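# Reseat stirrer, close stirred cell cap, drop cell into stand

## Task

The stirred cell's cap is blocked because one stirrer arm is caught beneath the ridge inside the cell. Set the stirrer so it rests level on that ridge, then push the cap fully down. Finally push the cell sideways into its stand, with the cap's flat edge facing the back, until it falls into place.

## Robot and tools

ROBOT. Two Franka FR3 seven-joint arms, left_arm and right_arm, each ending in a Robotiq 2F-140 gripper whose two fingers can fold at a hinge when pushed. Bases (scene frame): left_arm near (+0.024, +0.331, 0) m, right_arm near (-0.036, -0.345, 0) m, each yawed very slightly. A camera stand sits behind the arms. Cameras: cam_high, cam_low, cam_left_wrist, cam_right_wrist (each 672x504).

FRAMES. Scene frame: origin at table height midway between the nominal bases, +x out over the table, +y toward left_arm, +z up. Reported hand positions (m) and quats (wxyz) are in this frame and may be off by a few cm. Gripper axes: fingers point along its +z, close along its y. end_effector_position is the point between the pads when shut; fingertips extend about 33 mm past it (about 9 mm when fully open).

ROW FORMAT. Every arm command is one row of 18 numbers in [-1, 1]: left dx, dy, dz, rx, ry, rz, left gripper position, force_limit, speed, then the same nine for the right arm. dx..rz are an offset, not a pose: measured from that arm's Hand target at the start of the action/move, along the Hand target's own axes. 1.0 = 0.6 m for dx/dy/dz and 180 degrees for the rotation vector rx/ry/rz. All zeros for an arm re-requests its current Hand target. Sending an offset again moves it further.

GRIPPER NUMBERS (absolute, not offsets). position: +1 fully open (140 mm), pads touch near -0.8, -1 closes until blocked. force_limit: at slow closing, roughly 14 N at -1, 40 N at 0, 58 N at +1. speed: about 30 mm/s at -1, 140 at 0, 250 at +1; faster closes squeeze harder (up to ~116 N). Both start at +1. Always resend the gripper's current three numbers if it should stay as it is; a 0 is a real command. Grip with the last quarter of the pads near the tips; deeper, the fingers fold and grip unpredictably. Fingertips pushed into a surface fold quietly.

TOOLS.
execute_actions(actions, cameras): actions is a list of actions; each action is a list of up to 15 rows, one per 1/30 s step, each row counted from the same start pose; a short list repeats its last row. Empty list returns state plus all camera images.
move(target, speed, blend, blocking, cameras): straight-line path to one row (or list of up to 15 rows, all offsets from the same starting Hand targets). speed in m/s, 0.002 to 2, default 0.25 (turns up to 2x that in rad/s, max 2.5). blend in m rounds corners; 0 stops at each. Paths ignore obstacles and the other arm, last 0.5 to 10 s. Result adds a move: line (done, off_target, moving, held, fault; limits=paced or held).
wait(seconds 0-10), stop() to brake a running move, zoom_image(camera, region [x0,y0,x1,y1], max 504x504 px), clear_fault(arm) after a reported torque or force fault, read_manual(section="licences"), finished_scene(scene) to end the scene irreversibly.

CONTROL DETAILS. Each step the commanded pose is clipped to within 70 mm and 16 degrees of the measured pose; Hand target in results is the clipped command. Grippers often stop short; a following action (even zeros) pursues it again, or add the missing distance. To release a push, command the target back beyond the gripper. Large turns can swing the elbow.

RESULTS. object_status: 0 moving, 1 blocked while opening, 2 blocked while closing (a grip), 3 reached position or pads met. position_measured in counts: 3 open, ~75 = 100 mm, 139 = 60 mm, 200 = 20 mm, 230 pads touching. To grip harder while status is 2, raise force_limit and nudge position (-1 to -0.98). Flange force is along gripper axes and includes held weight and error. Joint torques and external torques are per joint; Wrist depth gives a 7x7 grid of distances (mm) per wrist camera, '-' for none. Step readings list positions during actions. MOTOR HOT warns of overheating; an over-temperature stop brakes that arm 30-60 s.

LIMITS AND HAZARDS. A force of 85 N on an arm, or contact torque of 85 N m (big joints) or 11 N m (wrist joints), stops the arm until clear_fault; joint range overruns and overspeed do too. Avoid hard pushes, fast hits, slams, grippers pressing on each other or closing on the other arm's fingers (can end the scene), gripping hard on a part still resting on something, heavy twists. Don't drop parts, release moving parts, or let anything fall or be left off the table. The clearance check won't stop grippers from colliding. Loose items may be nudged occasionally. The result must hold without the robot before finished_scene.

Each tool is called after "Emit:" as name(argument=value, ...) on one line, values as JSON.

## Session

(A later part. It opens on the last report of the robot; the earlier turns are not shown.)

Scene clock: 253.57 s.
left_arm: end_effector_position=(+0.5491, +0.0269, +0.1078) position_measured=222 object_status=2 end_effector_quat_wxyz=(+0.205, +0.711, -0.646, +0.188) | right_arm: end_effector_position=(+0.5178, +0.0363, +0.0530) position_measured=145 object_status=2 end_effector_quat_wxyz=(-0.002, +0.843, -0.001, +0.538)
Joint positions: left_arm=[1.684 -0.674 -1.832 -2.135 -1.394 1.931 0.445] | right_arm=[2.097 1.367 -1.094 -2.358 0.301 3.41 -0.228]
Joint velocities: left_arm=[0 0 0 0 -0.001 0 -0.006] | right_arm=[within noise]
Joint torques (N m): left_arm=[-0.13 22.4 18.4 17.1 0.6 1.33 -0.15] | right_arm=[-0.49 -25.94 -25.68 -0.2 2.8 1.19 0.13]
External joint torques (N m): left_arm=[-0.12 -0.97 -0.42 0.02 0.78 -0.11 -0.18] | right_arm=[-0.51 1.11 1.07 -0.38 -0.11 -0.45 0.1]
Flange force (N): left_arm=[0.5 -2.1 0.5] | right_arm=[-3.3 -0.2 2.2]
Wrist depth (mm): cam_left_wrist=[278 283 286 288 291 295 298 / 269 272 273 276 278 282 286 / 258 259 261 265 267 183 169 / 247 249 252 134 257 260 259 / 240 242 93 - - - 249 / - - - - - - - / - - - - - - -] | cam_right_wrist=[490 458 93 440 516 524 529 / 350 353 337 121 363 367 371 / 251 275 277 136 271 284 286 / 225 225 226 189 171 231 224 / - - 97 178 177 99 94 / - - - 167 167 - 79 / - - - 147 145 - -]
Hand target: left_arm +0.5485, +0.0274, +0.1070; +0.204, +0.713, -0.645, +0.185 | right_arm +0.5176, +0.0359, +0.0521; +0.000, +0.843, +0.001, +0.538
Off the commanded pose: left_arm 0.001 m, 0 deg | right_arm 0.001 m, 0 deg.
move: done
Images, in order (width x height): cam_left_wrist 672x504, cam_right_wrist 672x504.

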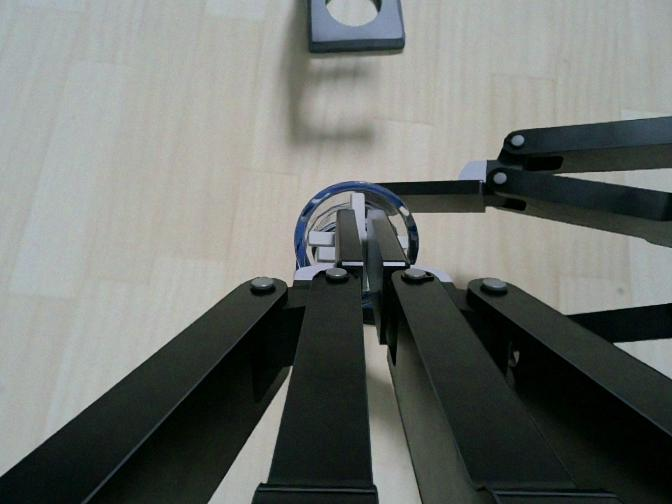

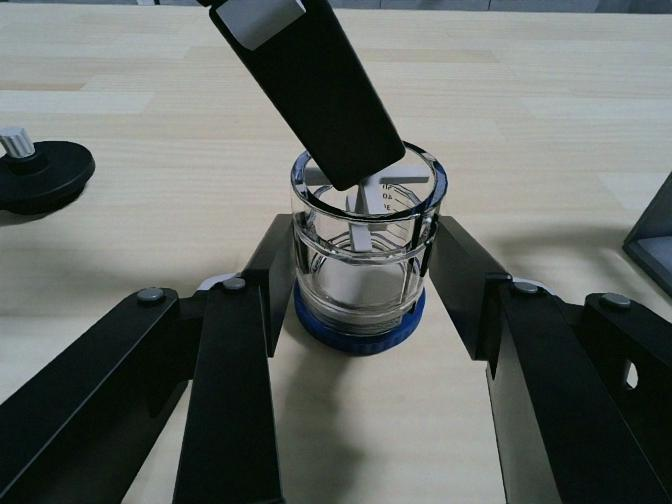

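Emit:
move(target=[-0.0035,0,0.0087,0,0,0,-1,-0.9,-1, 0,0,0,0,0,0,-1,-0.5,-1], speed=0.02, cameras=["cam_left_wrist","cam_right_wrist"])

Emit:
zoom_image(camera="cam_right_wrist", region=[260, 60, 460, 260])

Emit:
zoom_image(camera="cam_left_wrist", region=[296, 150, 426, 300])

Scene clock: 254.73 s.
left_arm: end_effector_position=(+0.5489, +0.0267, +0.1031) position_measured=222 object_status=2 end_effector_quat_wxyz=(+0.204, +0.713, -0.645, +0.186) | right_arm: end_effector_position=(+0.5178, +0.0364, +0.0530) position_measured=145 object_status=2 end_effector_quat_wxyz=(-0.002, +0.843, -0.001, +0.538)
Joint positions: left_arm=[1.689 -0.681 -1.842 -2.134 -1.399 1.936 0.444] | right_arm=[2.098 1.367 -1.094 -2.358 0.301 3.41 -0.228]
Joint torques (N m): left_arm=[-0.01 22.67 17.22 16.28 -0.27 1.26 0.12] | right_arm=[-0.59 -25.95 -25.73 0.43 2.76 1.38 0.18]
External joint torques (N m): left_arm=[-0.07 -1.04 -1.77 -0.6 -0.11 -0.2 0.1] | right_arm=[-0.69 1.12 0.99 0.21 -0.16 -0.26 0.15]
Flange force (N): left_arm=[-1.7 -3.5 5.5] | right_arm=[-3.2 -1.1 4.3]
Wrist depth (mm): cam_left_wrist=[271 276 279 279 286 288 293 / 263 265 267 270 274 278 280 / 251 254 256 260 213 178 167 / 242 246 248 147 254 254 256 / 234 237 93 - - - 246 / - - - - - - - / - - - - - - -] | cam_right_wrist=[488 458 94 439 516 520 527 / 351 354 320 121 364 368 372 / 252 275 277 136 270 284 287 / 224 226 226 190 183 231 224 / - - 97 177 177 99 94 / - - - 167 168 - 79 / - - - 147 144 - -]
Hand target: left_arm +0.5482, +0.0264, +0.1015; +0.204, +0.713, -0.645, +0.185 | right_arm +0.5176, +0.0359, +0.0521; +0.000, +0.843, +0.001, +0.538
Off the commanded pose: left_arm 0.002 m, 0 deg | right_arm 0.001 m, 0 deg.
move: done
Images, in order (width x height): cam_left_wrist 672x504, cam_right_wrist 672x504.

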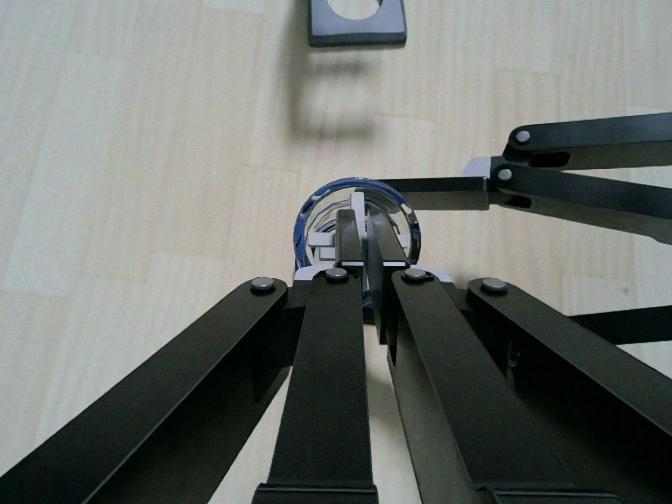

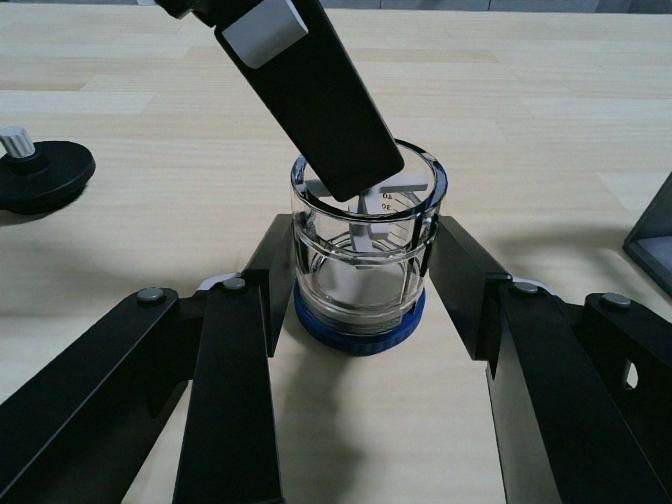

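Scaled by 2.520 from the camera's 672x504 image, which has a finer 960x720 frame.

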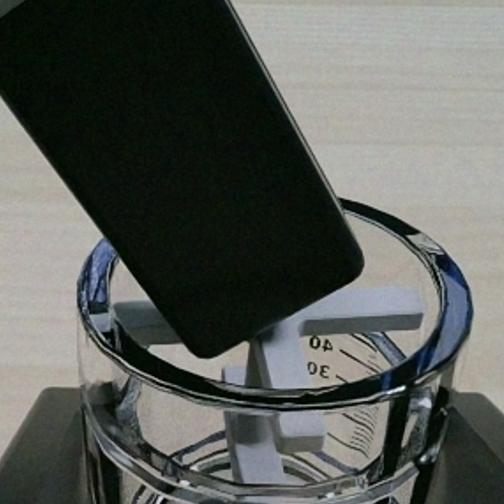

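Scaled by 3.360 from the camera's 672x504 image, which has a finer 960x720 frame.

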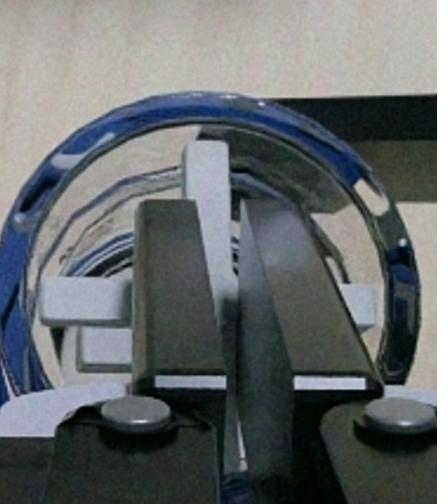

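Emit:
move(target=[0,0,0,0,0,0,-0.68,-0.9,-1, 0,0,0,0,0,0,-1,-0.5,-1], speed=0.02, cameras=["cam_left_wrist","cam_right_wrist"])

Emit:
zoom_image(camera="cam_right_wrist", region=[260, 60, 460, 260])

Emit:
zoom_image(camera="cam_left_wrist", region=[296, 150, 426, 300])

Scene clock: 255.50 s.
left_arm: end_effector_position=(+0.5483, +0.0260, +0.1024) position_measured=214 object_status=3 end_effector_quat_wxyz=(+0.204, +0.713, -0.645, +0.185) | right_arm: end_effector_position=(+0.5178, +0.0364, +0.0530) position_measured=145 object_status=2 end_effector_quat_wxyz=(-0.002, +0.843, -0.001, +0.538)
Joint positions: left_arm=[1.689 -0.681 -1.845 -2.134 -1.399 1.936 0.444] | right_arm=[2.098 1.367 -1.094 -2.358 0.301 3.41 -0.228]
Joint torques (N m): left_arm=[0.37 23.32 17.72 16.91 -0.17 1.51 0.15] | right_arm=[-0.51 -26.04 -25.96 -0.25 2.97 1.37 0.17]
External joint torques (N m): left_arm=[0.37 -0.36 -1.15 0.07 -0.01 0.06 0.13] | right_arm=[-0.5 0.98 0.76 -0.41 0.06 -0.26 0.14]
Flange force (N): left_arm=[-1.1 -4.5 3.8] | right_arm=[-2.9 0.2 1.8]
Wrist depth (mm): cam_left_wrist=[271 274 277 282 284 289 291 / 262 264 267 270 273 277 280 / 250 253 255 258 211 178 166 / 241 244 247 130 253 254 254 / 233 237 92 - - - 249 / - - - - - - - / - - - - - - -] | cam_right_wrist=[485 456 91 440 515 524 529 / 351 353 320 118 365 370 372 / 251 275 278 131 282 284 286 / 225 225 226 196 181 232 224 / - - 97 177 177 99 94 / - - - 167 168 - 79 / - - - 147 144 - -]
Hand target: left_arm +0.5482, +0.0264, +0.1015; +0.204, +0.713, -0.645, +0.185 | right_arm +0.5176, +0.0359, +0.0521; +0.000, +0.843, +0.001, +0.538
Off the commanded pose: left_arm 0.001 m, 0 deg | right_arm 0.001 m, 0 deg.
move: done
Images, in order (width x height): cam_left_wrist 672x504, cam_right_wrist 672x504.

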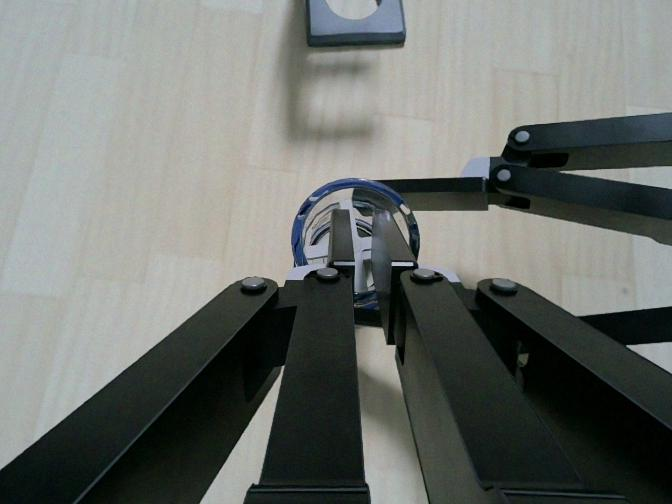

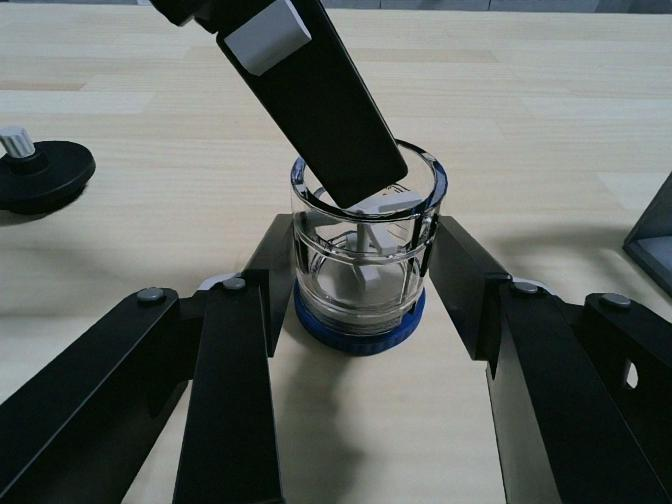

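Scaled by 2.520 from the camera's 672x504 image, which has a finer 960x720 frame.

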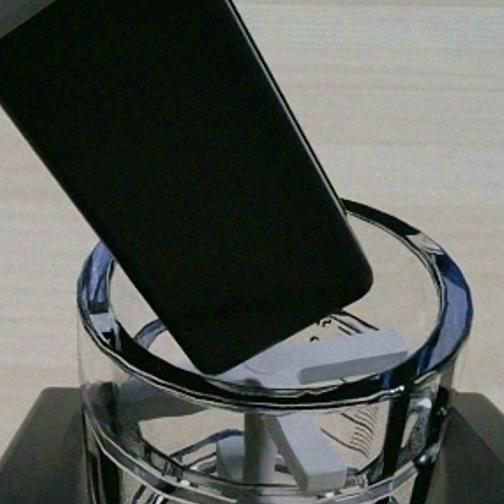

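Scaled by 3.360 from the camera's 672x504 image, which has a finer 960x720 frame.

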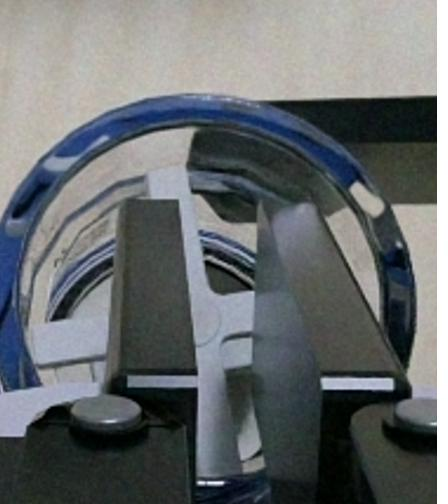

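Emit:
move(target=[0,0,-0.09,0,0,0,-0.68,-0.9,-1, 0,0,0,0,0,0,-1,-0.5,-1], speed=0.1, cameras=["cam_left_wrist","cam_right_wrist"])

Emit:
zoom_image(camera="cam_right_wrist", region=[280, 120, 460, 300])

Emit:
zoom_image(camera="cam_left_wrist", region=[276, 150, 426, 300])

Scene clock: 256.87 s.
left_arm: end_effector_position=(+0.5503, +0.0551, +0.1478) position_measured=214 object_status=3 end_effector_quat_wxyz=(+0.202, +0.711, -0.647, +0.188) | right_arm: end_effector_position=(+0.5178, +0.0364, +0.0530) position_measured=145 object_status=2 end_effector_quat_wxyz=(-0.002, +0.843, -0.001, +0.538)
Joint positions: left_arm=[1.634 -0.614 -1.713 -2.145 -1.296 1.892 0.424] | right_arm=[2.098 1.367 -1.094 -2.358 0.301 3.41 -0.228]
Joint velocities: left_arm=[0 0 0.002 0.001 0.001 -0.005 -0.007] | right_arm=[within noise]
Joint torques (N m): left_arm=[-0.08 19.19 17.9 18.07 0.32 1.26 -0.22] | right_arm=[-0.54 -26.03 -25.98 -0.29 2.96 1.35 0.11]
External joint torques (N m): left_arm=[-0.08 -0.03 0.15 -0.34 0.55 -0.23 -0.24] | right_arm=[-0.48 1.07 0.83 -0.44 0.03 -0.28 0.08]
Flange force (N): left_arm=[0.4 1.8 -1.9] | right_arm=[-3.0 0.3 1.8]
Wrist depth (mm): cam_left_wrist=[323 329 332 337 336 340 344 / 311 314 315 320 320 326 211 / 298 300 305 306 304 229 201 / 288 288 292 130 298 301 188 / 279 282 93 - - 96 186 / - - - - - - - / - - - - - - -] | cam_right_wrist=[488 459 104 509 515 520 525 / 352 352 357 359 364 369 371 / 252 275 277 292 282 285 285 / 225 225 226 196 182 231 224 / - - 97 182 177 99 94 / - - - 167 168 - 79 / - - - 147 144 - -]
Hand target: left_arm +0.5482, +0.0550, +0.1473; +0.204, +0.713, -0.645, +0.185 | right_arm +0.5176, +0.0359, +0.0521; +0.000, +0.843, +0.001, +0.538
Off the commanded pose: left_arm 0.002 m, 0 deg | right_arm 0.001 m, 0 deg.
move: done
Images, in order (width x height): cam_left_wrist 672x504, cam_right_wrist 672x504.

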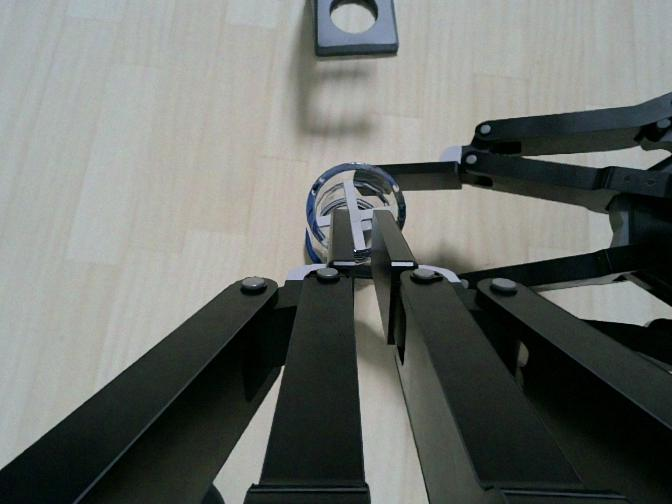

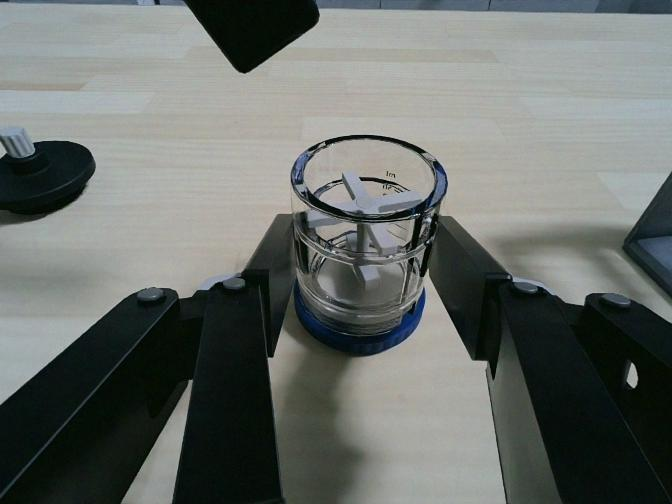

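Scaled by 2.800 from the camera's 672x504 image, which has a finer 960x720 frame.

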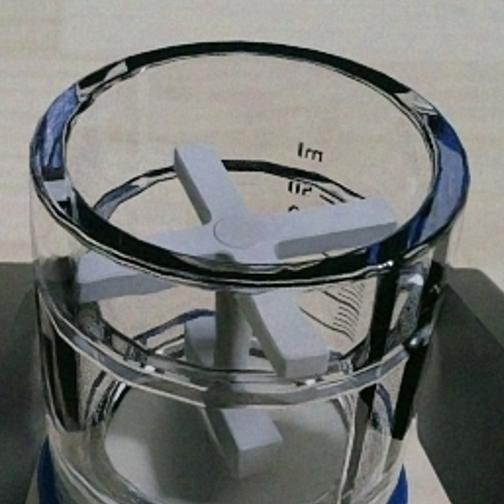

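Scaled by 3.360 from the camera's 672x504 image, which has a finer 960x720 frame.

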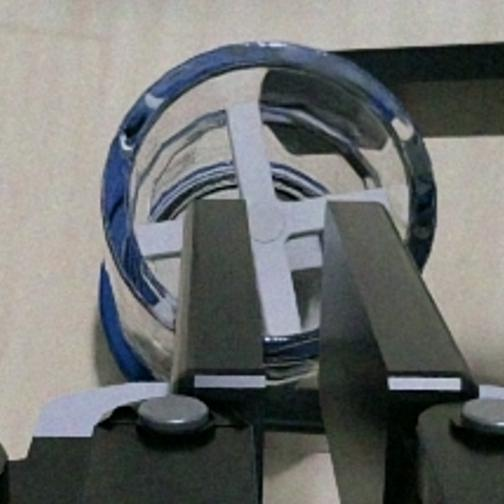

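Emit:
move(target=[0.121,0.0055,0.036,0.0086,-0.1775,0.031,0.4,-0.9,0, 0,0,0,0,0,0,-1,-0.5,-1], speed=0.15, cameras=["cam_left_wrist","cam_right_wrist"])

Emit:
zoom_image(camera="cam_left_wrist", region=[296, 170, 426, 300])

Emit:
zoom_image(camera="cam_right_wrist", region=[280, 120, 460, 300])

Scene clock: 260.47 s.
left_arm: end_effector_position=(+0.5521, -0.0194, +0.1675) position_measured=78 object_status=3 end_effector_quat_wxyz=(+0.001, +0.704, -0.710, +0.002) | right_arm: end_effector_position=(+0.5178, +0.0364, +0.0530) position_measured=145 object_status=2 end_effector_quat_wxyz=(-0.002, +0.843, -0.001, +0.538)
Joint positions: left_arm=[1.511 -0.984 -1.655 -1.731 -1.002 1.729 -0.005] | right_arm=[2.098 1.367 -1.094 -2.358 0.301 3.41 -0.228]
Joint velocities: left_arm=[-0.001 0 -0.001 0 0 0 -0.007] | right_arm=[within noise]
Joint torques (N m): left_arm=[0.7 30.29 27.1 14.29 0.96 2.54 -0.1] | right_arm=[-0.59 -25.94 -26.02 -0.28 2.95 1.37 0.17]
External joint torques (N m): left_arm=[0.78 -1.19 -0.01 0.42 0.23 -0.06 -0.1] | right_arm=[-0.65 1.1 0.7 -0.5 0.04 -0.28 0.14]
Flange force (N): left_arm=[2.2 -5.1 0.3] | right_arm=[-2.9 0.4 2.2]
Wrist depth (mm): cam_left_wrist=[275 273 273 272 270 269 269 / 289 288 288 288 286 285 285 / 306 305 304 299 294 225 206 / 324 315 314 324 318 148 203 / - 80 346 346 339 123 81 / - - 365 370 369 367 - / - - 400 400 395 392 -] | cam_right_wrist=[490 494 501 505 516 517 529 / 352 353 357 359 363 370 370 / 250 276 277 294 281 285 285 / 225 226 226 189 172 232 224 / - - 97 177 179 99 94 / - - - 167 168 - 79 / - - - 147 145 - -]
Hand target: left_arm +0.5522, -0.0180, +0.1674; +0.000, +0.707, -0.707, +0.000 | right_arm +0.5176, +0.0359, +0.0521; +0.000, +0.843, +0.001, +0.538
Off the commanded pose: left_arm 0.001 m, 1 deg | right_arm 0.001 m, 0 deg.
move: done
Images, in order (width x height): cam_left_wrist 672x504, cam_right_wrist 672x504.

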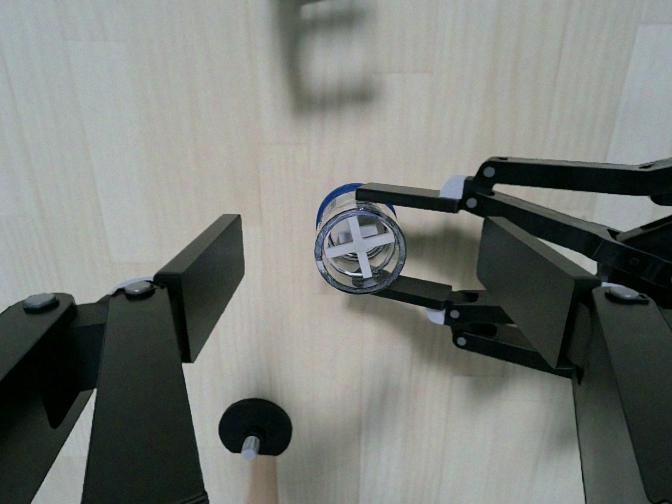

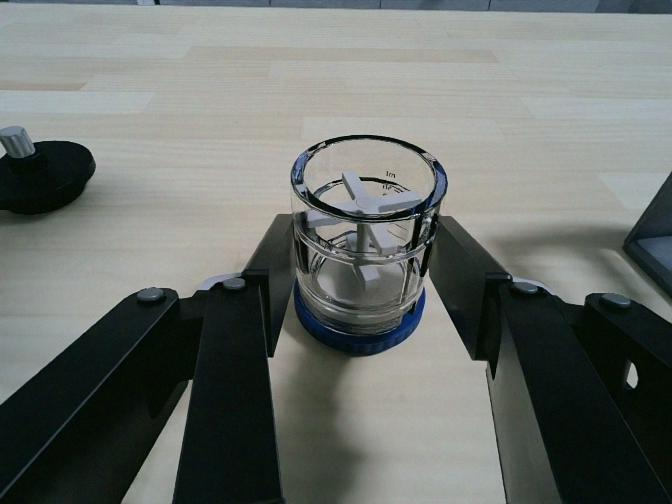

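Scaled by 3.877 from the camera's 672x504 image, which has a finer 960x720 frame.

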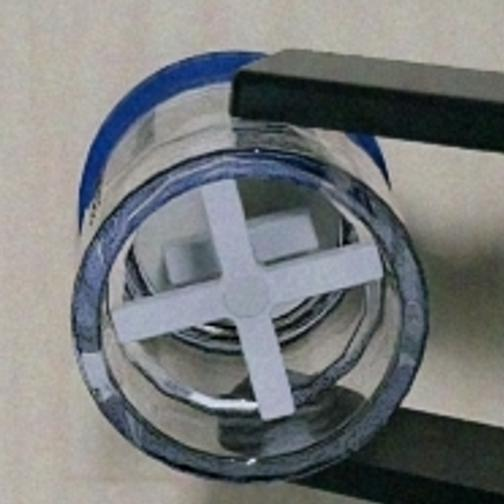

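Scaled by 2.800 from the camera's 672x504 image, which has a finer 960x720 frame.

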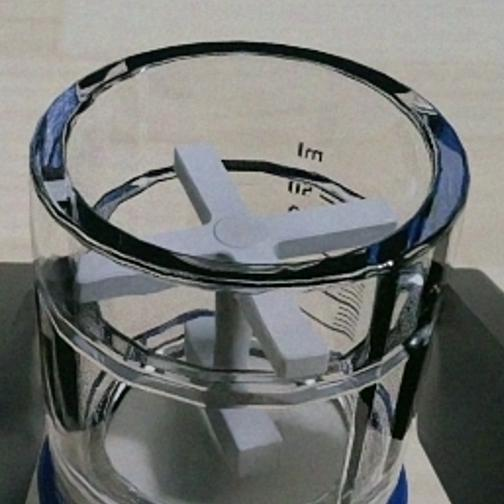

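Emit:
move(target=[[-0.363,-0.1463,0.04,0,0,0,-0.1,-0.6,0, 0,0,0,0,0,0,-1,-0.5,-1],[-0.363,-0.1463,0.1,0,0,0,-0.1,-0.6,0, 0,0,0,0,0,0,-1,-0.5,-1]], cameras=["all"])

Scene clock: 264.33 s.
left_arm: end_effector_position=(+0.6389, +0.1996, +0.1076) position_measured=141 object_status=3 end_effector_quat_wxyz=(+0.001, +0.709, -0.706, -0.002) | right_arm: end_effector_position=(+0.5178, +0.0364, +0.0530) position_measured=145 object_status=2 end_effector_quat_wxyz=(-0.002, +0.843, -0.001, +0.538)
Joint positions: left_arm=[1.903 -0.971 -1.778 -1.802 -1.003 1.868 0.363] | right_arm=[2.098 1.367 -1.094 -2.358 0.301 3.41 -0.228]
Joint velocities: left_arm=[0.001 0 0.001 0 0 0.003 0.004] | right_arm=[within noise]
Joint torques (N m): left_arm=[0.68 31.57 25.62 13.89 0.28 2.91 0.35] | right_arm=[-0.54 -26 -26.02 -0.26 2.93 1.36 0.07]
External joint torques (N m): left_arm=[0.52 -0.4 -0.88 0 -0.45 0.36 0.35] | right_arm=[-0.47 1.02 0.79 -0.38 0 -0.27 0.05]
Flange force (N): left_arm=[-0.8 -3.0 3.2] | right_arm=[-2.8 0.2 1.9]
Wrist depth (mm): cam_left_wrist=[219 219 218 217 218 216 217 / 232 231 230 229 230 229 227 / 245 244 244 241 243 243 243 / 262 260 137 262 164 255 259 / - - 110 278 273 - 82 / - - - 299 300 - - / - - - 322 324 - -] | cam_right_wrist=[488 494 502 505 515 523 529 / 350 353 357 360 365 369 372 / 245 276 277 294 283 283 286 / 224 225 226 196 171 231 224 / - - 97 178 177 99 94 / - - - 167 168 - 79 / - - - 147 144 - -]
Hand target: left_arm +0.6400, +0.1998, +0.1073; +0.000, +0.707, -0.707, +0.000 | right_arm +0.5176, +0.0359, +0.0521; +0.000, +0.843, +0.001, +0.538
Off the commanded pose: left_arm 0.001 m, 0 deg | right_arm 0.001 m, 0 deg.
move: done

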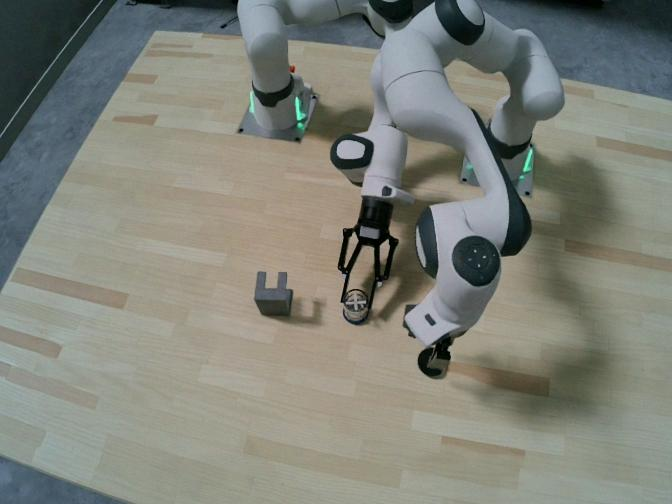

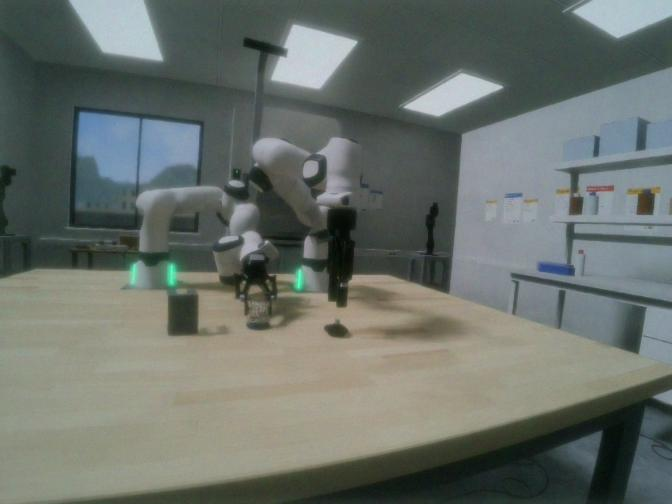

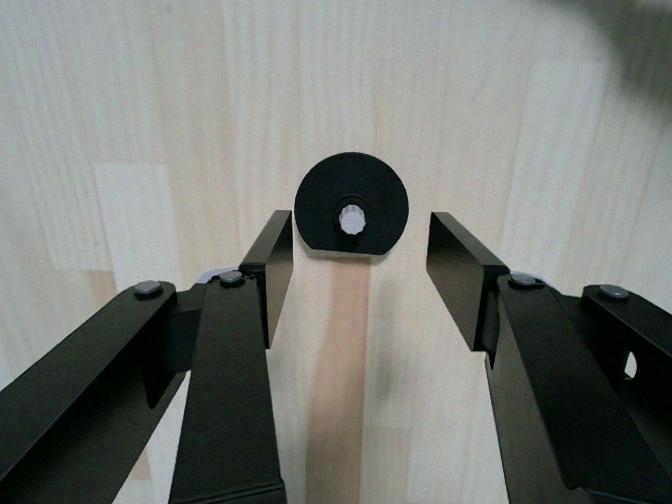

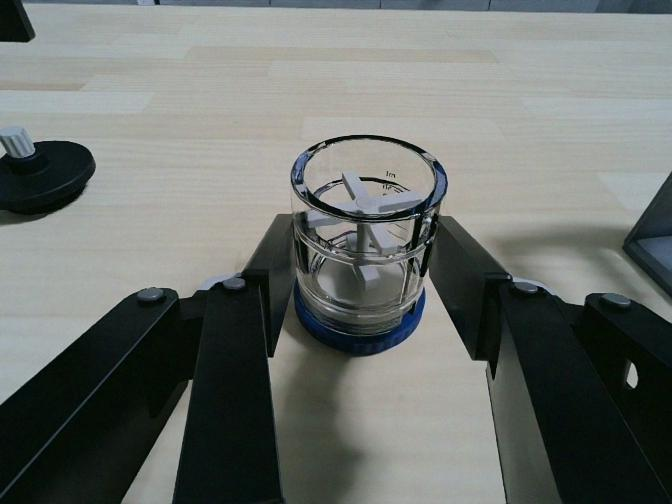

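Emit:
move(target=[[0,-0.004,0.0667,0,0,0,-0.1,-0.6,0, 0,0,0,0,0,0,-1,-0.5,-1],[0,-0.004,0.0675,0,0,0,-1,-0.6,-1, 0,0,0,0,0,0,-1,-0.5,-1]], speed=0.15, cameras=["cam_left_wrist"])

Emit:
wait(seconds=0.5)

Scene clock: 267.50 s.
left_arm: end_effector_position=(+0.6416, +0.1995, +0.0671) position_measured=210 object_status=0 end_effector_quat_wxyz=(+0.000, +0.708, -0.706, -0.002) | right_arm: end_effector_position=(+0.5178, +0.0364, +0.0530) position_measured=145 object_status=2 end_effector_quat_wxyz=(-0.002, +0.843, -0.001, +0.538)
Joint positions: left_arm=[1.935 -1.008 -1.848 -1.811 -1.05 1.928 0.382] | right_arm=[2.098 1.367 -1.094 -2.358 0.301 3.41 -0.228]
Joint torques (N m): left_arm=[0.68 32.95 25.48 12.7 0.43 2.86 0.36] | right_arm=[-0.51 -25.96 -25.98 -0.32 2.95 1.36 0.13]
External joint torques (N m): left_arm=[0.66 -0.46 -1.21 -0.42 -0.28 0.31 0.36] | right_arm=[-0.64 1.05 0.66 -0.56 0.05 -0.29 0.11]
Flange force (N): left_arm=[-1.3 -1.8 3.9] | right_arm=[-2.7 0.5 1.9]
Wrist depth (mm): cam_left_wrist=[183 183 182 182 182 181 181 / 193 193 193 192 192 191 191 / 206 205 205 199 203 203 203 / 219 219 214 - 214 216 216 / 235 228 94 - - - 229 / - - - - - - - / - - - - - - -] | cam_right_wrist=[491 493 503 508 516 524 528 / 351 353 357 361 365 368 372 / 244 275 277 293 282 284 286 / 223 226 226 189 182 231 225 / - - 97 177 177 99 94 / - - - 167 167 - 79 / - - - 147 145 - -]
Hand target: left_arm +0.6423, +0.1998, +0.0668; +0.000, +0.707, -0.707, +0.000 | right_arm +0.5176, +0.0359, +0.0521; +0.000, +0.843, +0.001, +0.538
Off the commanded pose: left_arm 0.001 m, 0 deg | right_arm 0.001 m, 0 deg.
move: done
Images, in order (width x height): cam_left_wrist 672x504.

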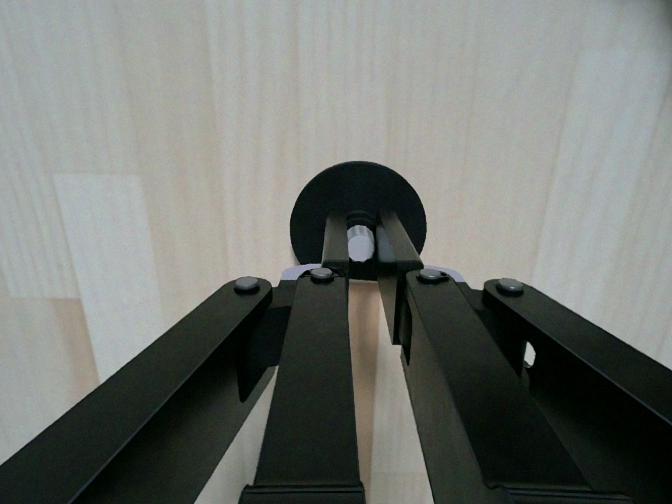

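Scene clock: 268.00 s.
left_arm: end_effector_position=(+0.6416, +0.1995, +0.0671) position_measured=210 object_status=2 end_effector_quat_wxyz=(+0.000, +0.708, -0.706, -0.002) | right_arm: end_effector_position=(+0.5178, +0.0364, +0.0530) position_measured=145 object_status=2 end_effector_quat_wxyz=(-0.002, +0.843, -0.001, +0.538)
Joint positions: left_arm=[1.935 -1.008 -1.848 -1.811 -1.05 1.928 0.382] | right_arm=[2.098 1.367 -1.094 -2.358 0.301 3.41 -0.228]
Joint torques (N m): left_arm=[0.68 32.99 25.57 12.7 0.44 2.86 0.36] | right_arm=[-0.62 -26.01 -25.95 -0.25 2.93 1.35 0.08]
External joint torques (N m): left_arm=[0.86 -0.44 -1.02 -0.54 -0.26 0.32 0.36] | right_arm=[-0.67 1 0.69 -0.43 0.02 -0.28 0.05]
Flange force (N): left_arm=[-1.6 -1.7 3.7] | right_arm=[-2.5 0.3 2.3]
Wrist depth (mm): cam_left_wrist=[183 183 182 182 182 180 181 / 193 193 192 193 192 191 192 / 205 206 205 198 201 204 203 / 218 219 216 - 211 216 216 / 234 228 94 - - - 230 / - - - - - - - / - - - - - - -] | cam_right_wrist=[490 495 504 508 512 523 525 / 351 353 359 360 364 368 370 / 251 275 278 293 282 284 285 / 225 226 226 189 182 232 224 / - - 97 178 176 99 94 / - - - 167 167 - 79 / - - - 147 144 - -]
Hand target: left_arm +0.6423, +0.1998, +0.0668; +0.000, +0.707, -0.707, +0.000 | right_arm +0.5176, +0.0359, +0.0521; +0.000, +0.843, +0.001, +0.538
Tool commands: left_gripper/position=-1.0 left_gripper/force_limit=-0.6 left_gripper/speed=-1.0 right_gripper/position=-1.0 right_gripper/force_limit=-0.5 right_gripper/speed=-1.0
Off the commanded pose: left_arm 0.001 m, 0 deg | right_arm 0.001 m, 0 deg.
wait: 0.50 s; at rest by 0.17 s

Emit:
move(target=[[0,0,-0.17,0,0,0,-1,-0.6,-1, 0,0,0,0,0,0,-1,-0.5,-1],[0,0,-0.17,0,0,0.5,-1,-0.6,-1, 0,0,0,0,0,0,-1,-0.5,-1],[0.317,0.153,-0.17,0,0,0.5,-1,-0.6,-1, 0,0,0,0,0,0,-1,-0.5,-1]], speed=[0.15,0.5,0.25], blend=[0.02,0.01,0], cameras=["all"])

Scene clock: 272.93 s.
left_arm: end_effector_position=(+0.5511, +0.0108, +0.1689) position_measured=210 object_status=2 end_effector_quat_wxyz=(+0.000, +0.004, +1.000, +0.000) | right_arm: end_effector_position=(+0.5178, +0.0364, +0.0530) position_measured=145 object_status=2 end_effector_quat_wxyz=(-0.002, +0.843, -0.001, +0.538)
Joint positions: left_arm=[1.694 -0.471 -2.071 -1.851 -0.463 2.043 1.332] | right_arm=[2.098 1.367 -1.094 -2.358 0.301 3.41 -0.228]
Joint velocities: left_arm=[0 -0.001 0 0 0 0 -0.006] | right_arm=[within noise]
Joint torques (N m): left_arm=[-0.02 27.65 13.01 22.53 0.23 2.5 -0.17] | right_arm=[-0.63 -26.07 -26.01 -0.27 2.96 1.34 0.12]
External joint torques (N m): left_arm=[-0.13 -0.91 -0.33 0.57 -0.49 0.02 -0.17] | right_arm=[-0.73 0.9 0.55 -0.44 0.07 -0.29 0.1]
Flange force (N): left_arm=[-5.3 -3.7 1.3] | right_arm=[-2.2 0.3 2.2]
Wrist depth (mm): cam_left_wrist=[269 268 263 267 194 269 269 / 283 283 283 282 280 285 285 / 303 301 300 225 297 300 301 / - 324 319 129 313 319 321 / 340 - 94 - - - 338 / - - - - - - - / - - - - - - -] | cam_right_wrist=[490 494 547 115 134 519 528 / 351 354 337 106 123 368 371 / 274 275 278 290 281 285 286 / 224 225 227 189 172 232 224 / - - 97 178 177 99 94 / - - - 167 168 - 79 / - - - 147 144 - -]
Hand target: left_arm +0.5506, +0.0096, +0.1689; +0.000, +0.000, +1.000, +0.000 | right_arm +0.5176, +0.0359, +0.0521; +0.000, +0.843, +0.001, +0.538
Off the commanded pose: left_arm 0.001 m, 0 deg | right_arm 0.001 m, 0 deg.
move: done; limits=paced

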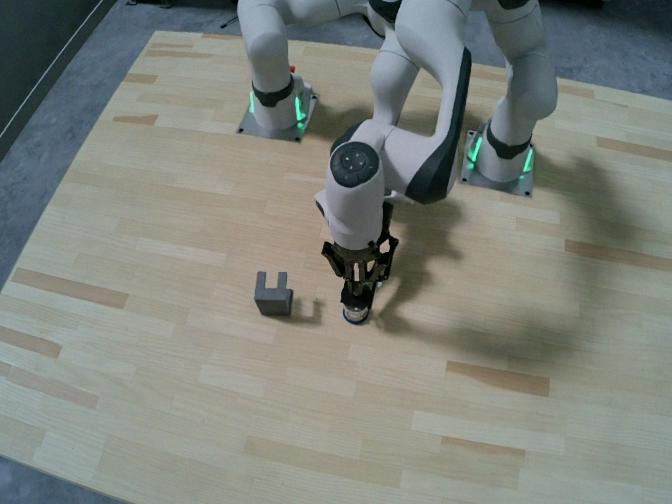

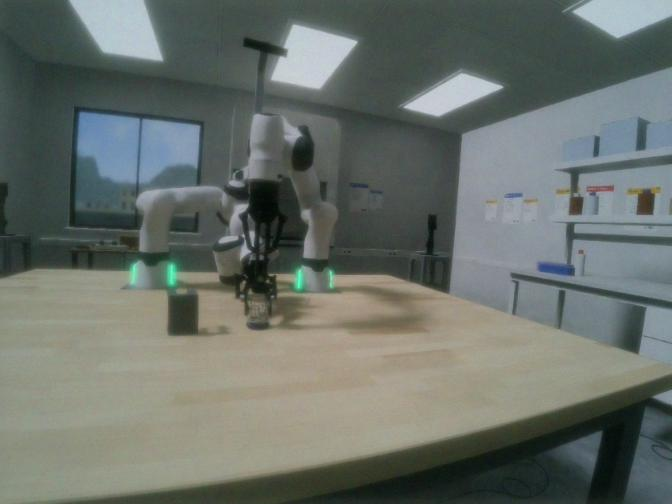

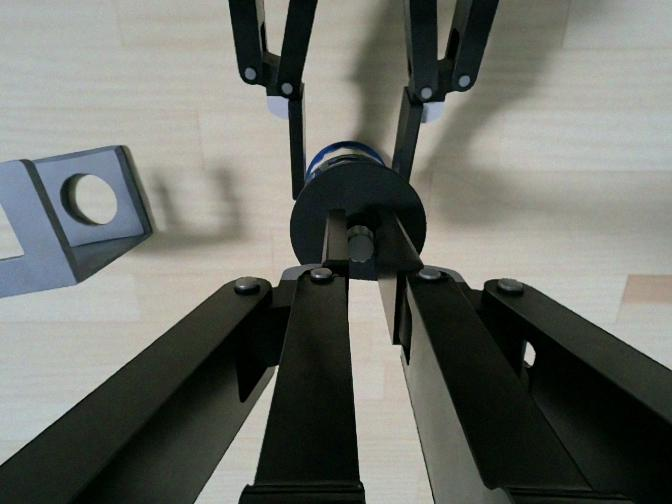

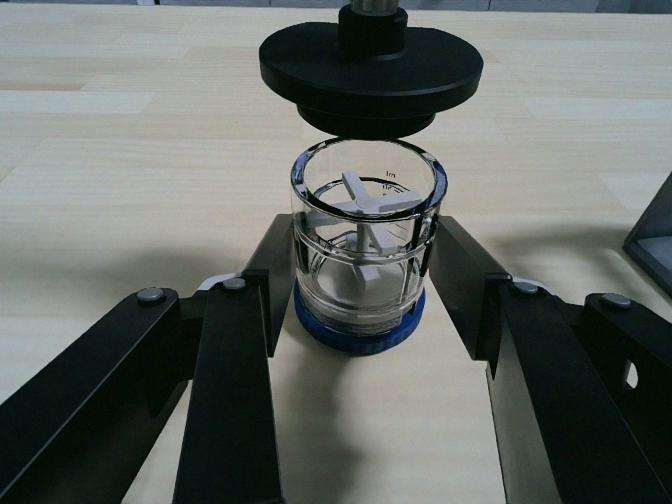

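Emit:
zoom_image(camera="cam_left_wrist", region=[0, 100, 240, 320])

Emit:
zoom_image(camera="cam_high", region=[230, 250, 330, 330])

Emit:
zoom_image(camera="cam_low", region=[150, 260, 290, 350])

Emit:
zoom_image(camera="cam_right_wrist", region=[230, 100, 500, 380])

Scaled by 2.100 from the camera's 672x504 image, which has a finer 960x720 frame.

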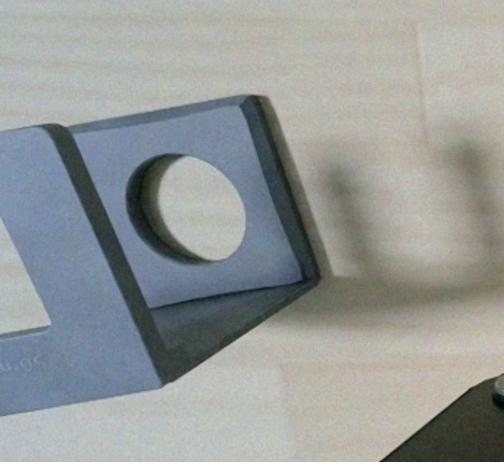

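Scaled by 5.040 from the camera's 672x504 image, which has a finer 960x720 frame.

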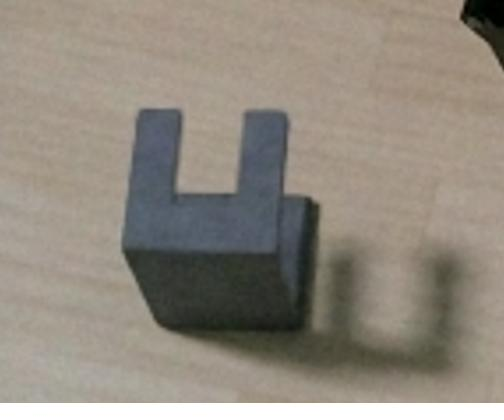

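Scaled by 3.600 from the camera's 672x504 image, which has a finer 960x720 frame.

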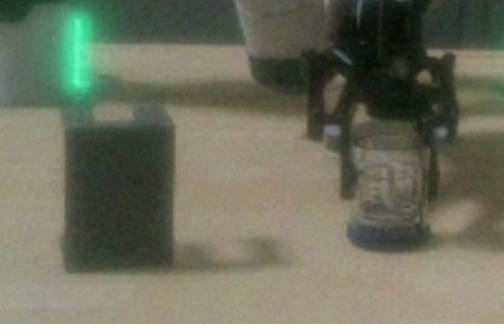

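Scaled by 1.800 from the camera's 672x504 image, which has a finer 960x720 frame.

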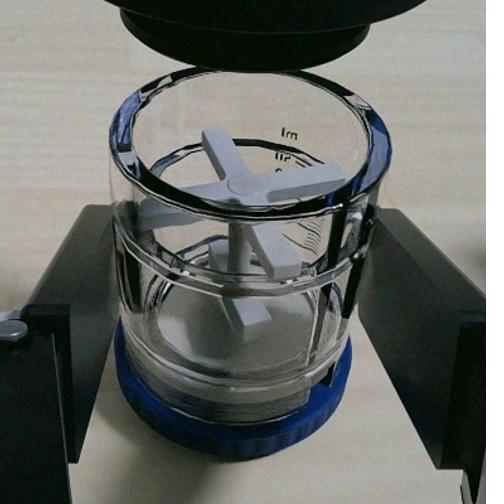

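Emit:
move(target=[0,-0.001,0.025,0,0,0,-1,-0.6,-1, 0,0,0,0,0,0,-1,-0.5,-1], speed=0.1, cameras=["cam_right_wrist","cam_left_wrist"])

Emit:
zoom_image(camera="cam_right_wrist", region=[230, 30, 500, 310])

Scene clock: 275.73 s.
left_arm: end_effector_position=(+0.5498, +0.0091, +0.1547) position_measured=210 object_status=2 end_effector_quat_wxyz=(-0.001, -0.001, +1.000, +0.001) | right_arm: end_effector_position=(+0.5178, +0.0364, +0.0530) position_measured=145 object_status=2 end_effector_quat_wxyz=(-0.002, +0.843, -0.001, +0.538)
Joint positions: left_arm=[1.705 -0.489 -2.091 -1.863 -0.481 2.066 1.33] | right_arm=[2.098 1.367 -1.094 -2.358 0.301 3.41 -0.228]
Joint velocities: left_arm=[0 0.001 0 -0.002 0 0.004 -0.001] | right_arm=[within noise]
Joint torques (N m): left_arm=[0.71 28.95 12.82 21.57 0.21 2.71 0.34] | right_arm=[-0.56 -25.98 -25.97 -0.29 2.95 1.36 0.15]
External joint torques (N m): left_arm=[0.58 -0.35 -0.84 -0.04 -0.5 0.25 0.34] | right_arm=[-0.59 1.09 0.83 -0.49 0.03 -0.29 0.12]
Flange force (N): left_arm=[-5.3 -1.6 3.4] | right_arm=[-3.0 0.4 2.1]
Wrist depth (mm): cam_left_wrist=[255 257 251 252 182 256 256 / 271 271 270 269 264 271 271 / 280 286 286 217 281 287 288 / - 305 305 130 297 304 304 / 325 - 94 - - - 321 / - - - - - - - / - - - - - - -] | cam_right_wrist=[486 491 502 118 477 523 528 / 351 352 356 118 129 369 372 / 274 275 277 156 269 285 286 / 225 225 226 196 171 232 224 / - - 90 177 177 99 94 / - - - 167 168 - 79 / - - - 147 145 - -]
Hand target: left_arm +0.5506, +0.0090, +0.1539; +0.000, +0.000, +1.000, +0.000 | right_arm +0.5176, +0.0359, +0.0521; +0.000, +0.843, +0.001, +0.538
Off the commanded pose: left_arm 0.001 m, 0 deg | right_arm 0.001 m, 0 deg.
move: done
Images, in order (width x height): cam_left_wrist 672x504, cam_right_wrist 672x504.

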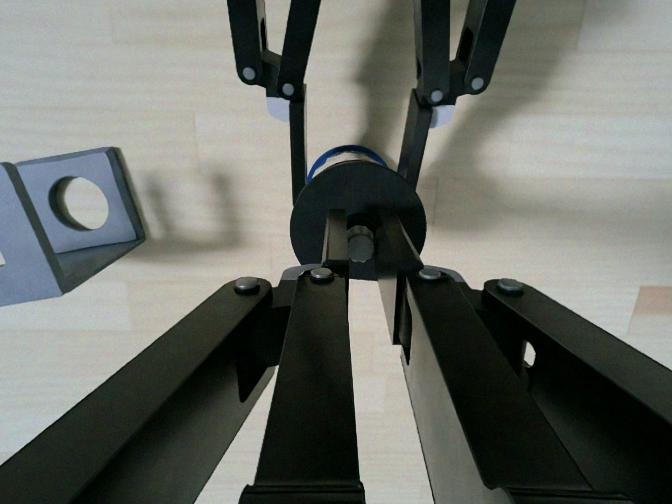

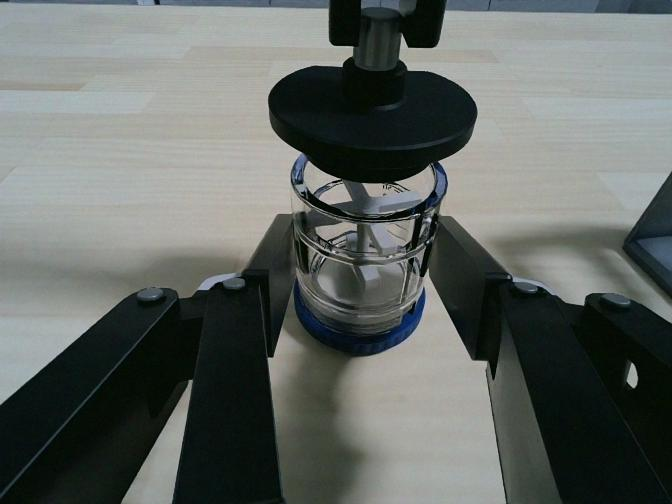

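Scaled by 1.800 from the camera's 672x504 image, which has a finer 960x720 frame.

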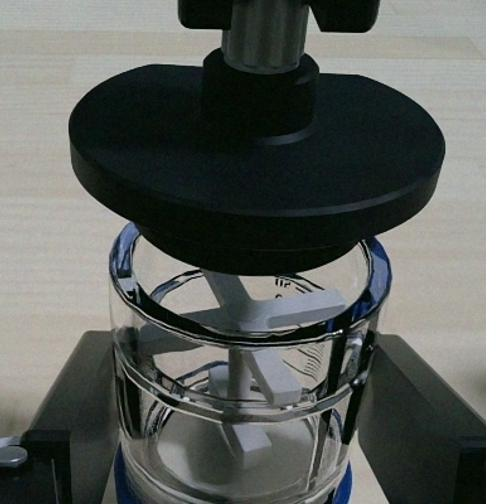

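Emit:
move(target=[0.0045,-0.001,0.009,0,0,0,-1,-0.6,-1, 0,0,0,0,0,0,-1,-0.5,-1], speed=0.05, cameras=["cam_right_wrist","cam_left_wrist"])

Emit:
zoom_image(camera="cam_right_wrist", region=[230, 30, 500, 310])

Emit:
zoom_image(camera="cam_left_wrist", region=[260, 120, 460, 300])

Scene clock: 277.40 s.
left_arm: end_effector_position=(+0.5477, +0.0096, +0.1486) position_measured=210 object_status=2 end_effector_quat_wxyz=(-0.001, -0.001, +1.000, +0.002) | right_arm: end_effector_position=(+0.5178, +0.0364, +0.0530) position_measured=145 object_status=2 end_effector_quat_wxyz=(-0.002, +0.843, -0.001, +0.538)
Joint positions: left_arm=[1.706 -0.489 -2.097 -1.877 -0.482 2.081 1.33] | right_arm=[2.098 1.367 -1.094 -2.358 0.301 3.41 -0.228]
Joint velocities: left_arm=[-0.001 -0.001 -0.002 0 0 0.005 0] | right_arm=[within noise]
Joint torques (N m): left_arm=[0.35 29.09 12.15 21.3 0.36 2.78 0.23] | right_arm=[-0.6 -26.03 -25.95 -0.32 2.98 1.35 0.17]
External joint torques (N m): left_arm=[0.24 -0.23 -1.48 -0.25 -0.35 0.32 0.23] | right_arm=[-0.6 0.95 0.7 -0.46 0.08 -0.28 0.14]
Flange force (N): left_arm=[-3.5 -1.5 3.8] | right_arm=[-2.7 0.4 1.9]
Wrist depth (mm): cam_left_wrist=[251 251 177 249 182 249 252 / 264 264 264 265 258 265 266 / 273 281 282 - 277 281 282 / - 301 297 128 291 299 299 / 319 - 94 - - - 313 / - - - - - - - / - - - - - - -] | cam_right_wrist=[488 496 503 120 477 523 529 / 350 352 377 132 151 367 373 / 273 276 265 118 258 284 286 / 224 226 226 190 171 231 224 / - - 97 177 177 99 94 / - - - 167 168 - 79 / - - - 147 144 - -]
Hand target: left_arm +0.5479, +0.0084, +0.1485; +0.000, +0.000, +1.000, +0.000 | right_arm +0.5176, +0.0359, +0.0521; +0.000, +0.843, +0.001, +0.538
Off the commanded pose: left_arm 0.001 m, 0 deg | right_arm 0.001 m, 0 deg.
move: done
Images, in order (width x height): cam_left_wrist 672x504, cam_right_wrist 672x504.

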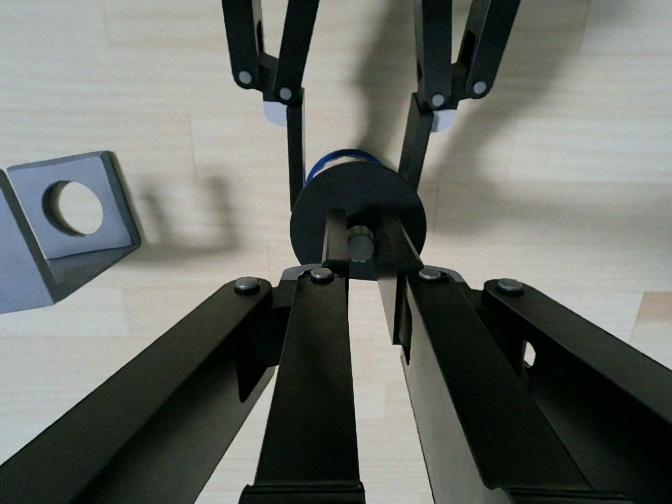

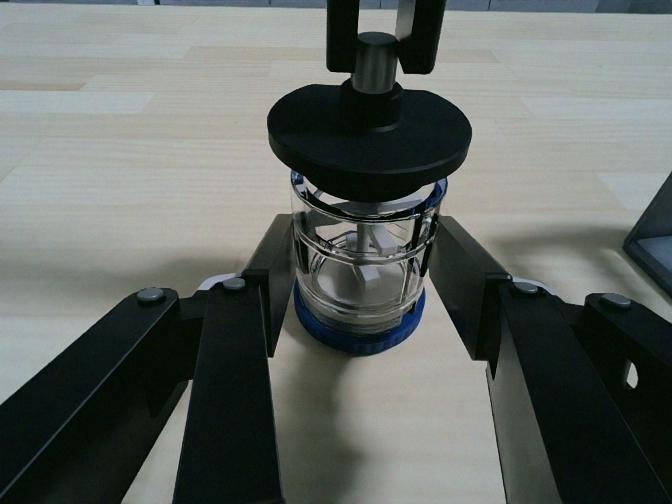

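Scaled by 1.800 from the camera's 672x504 image, which has a finer 960x720 frame.

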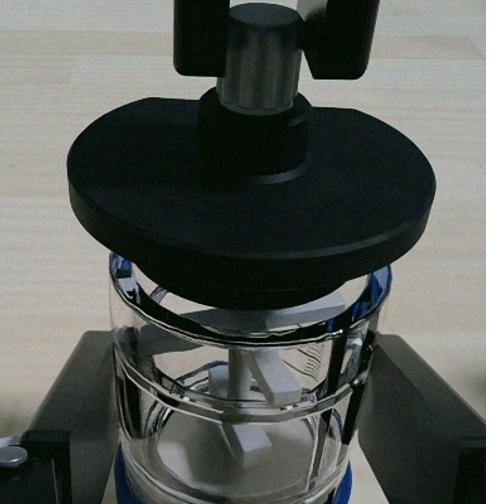

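Scaled by 2.520 from the camera's 672x504 image, which has a finer 960x720 frame.

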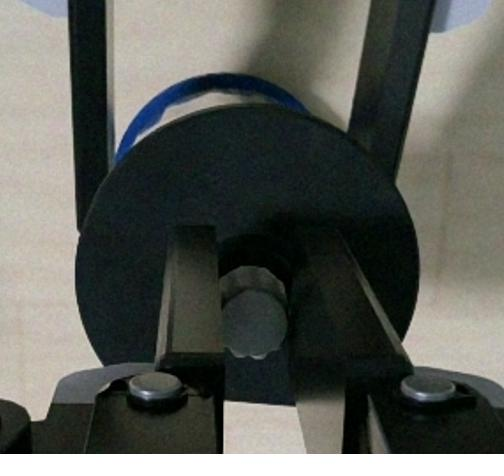

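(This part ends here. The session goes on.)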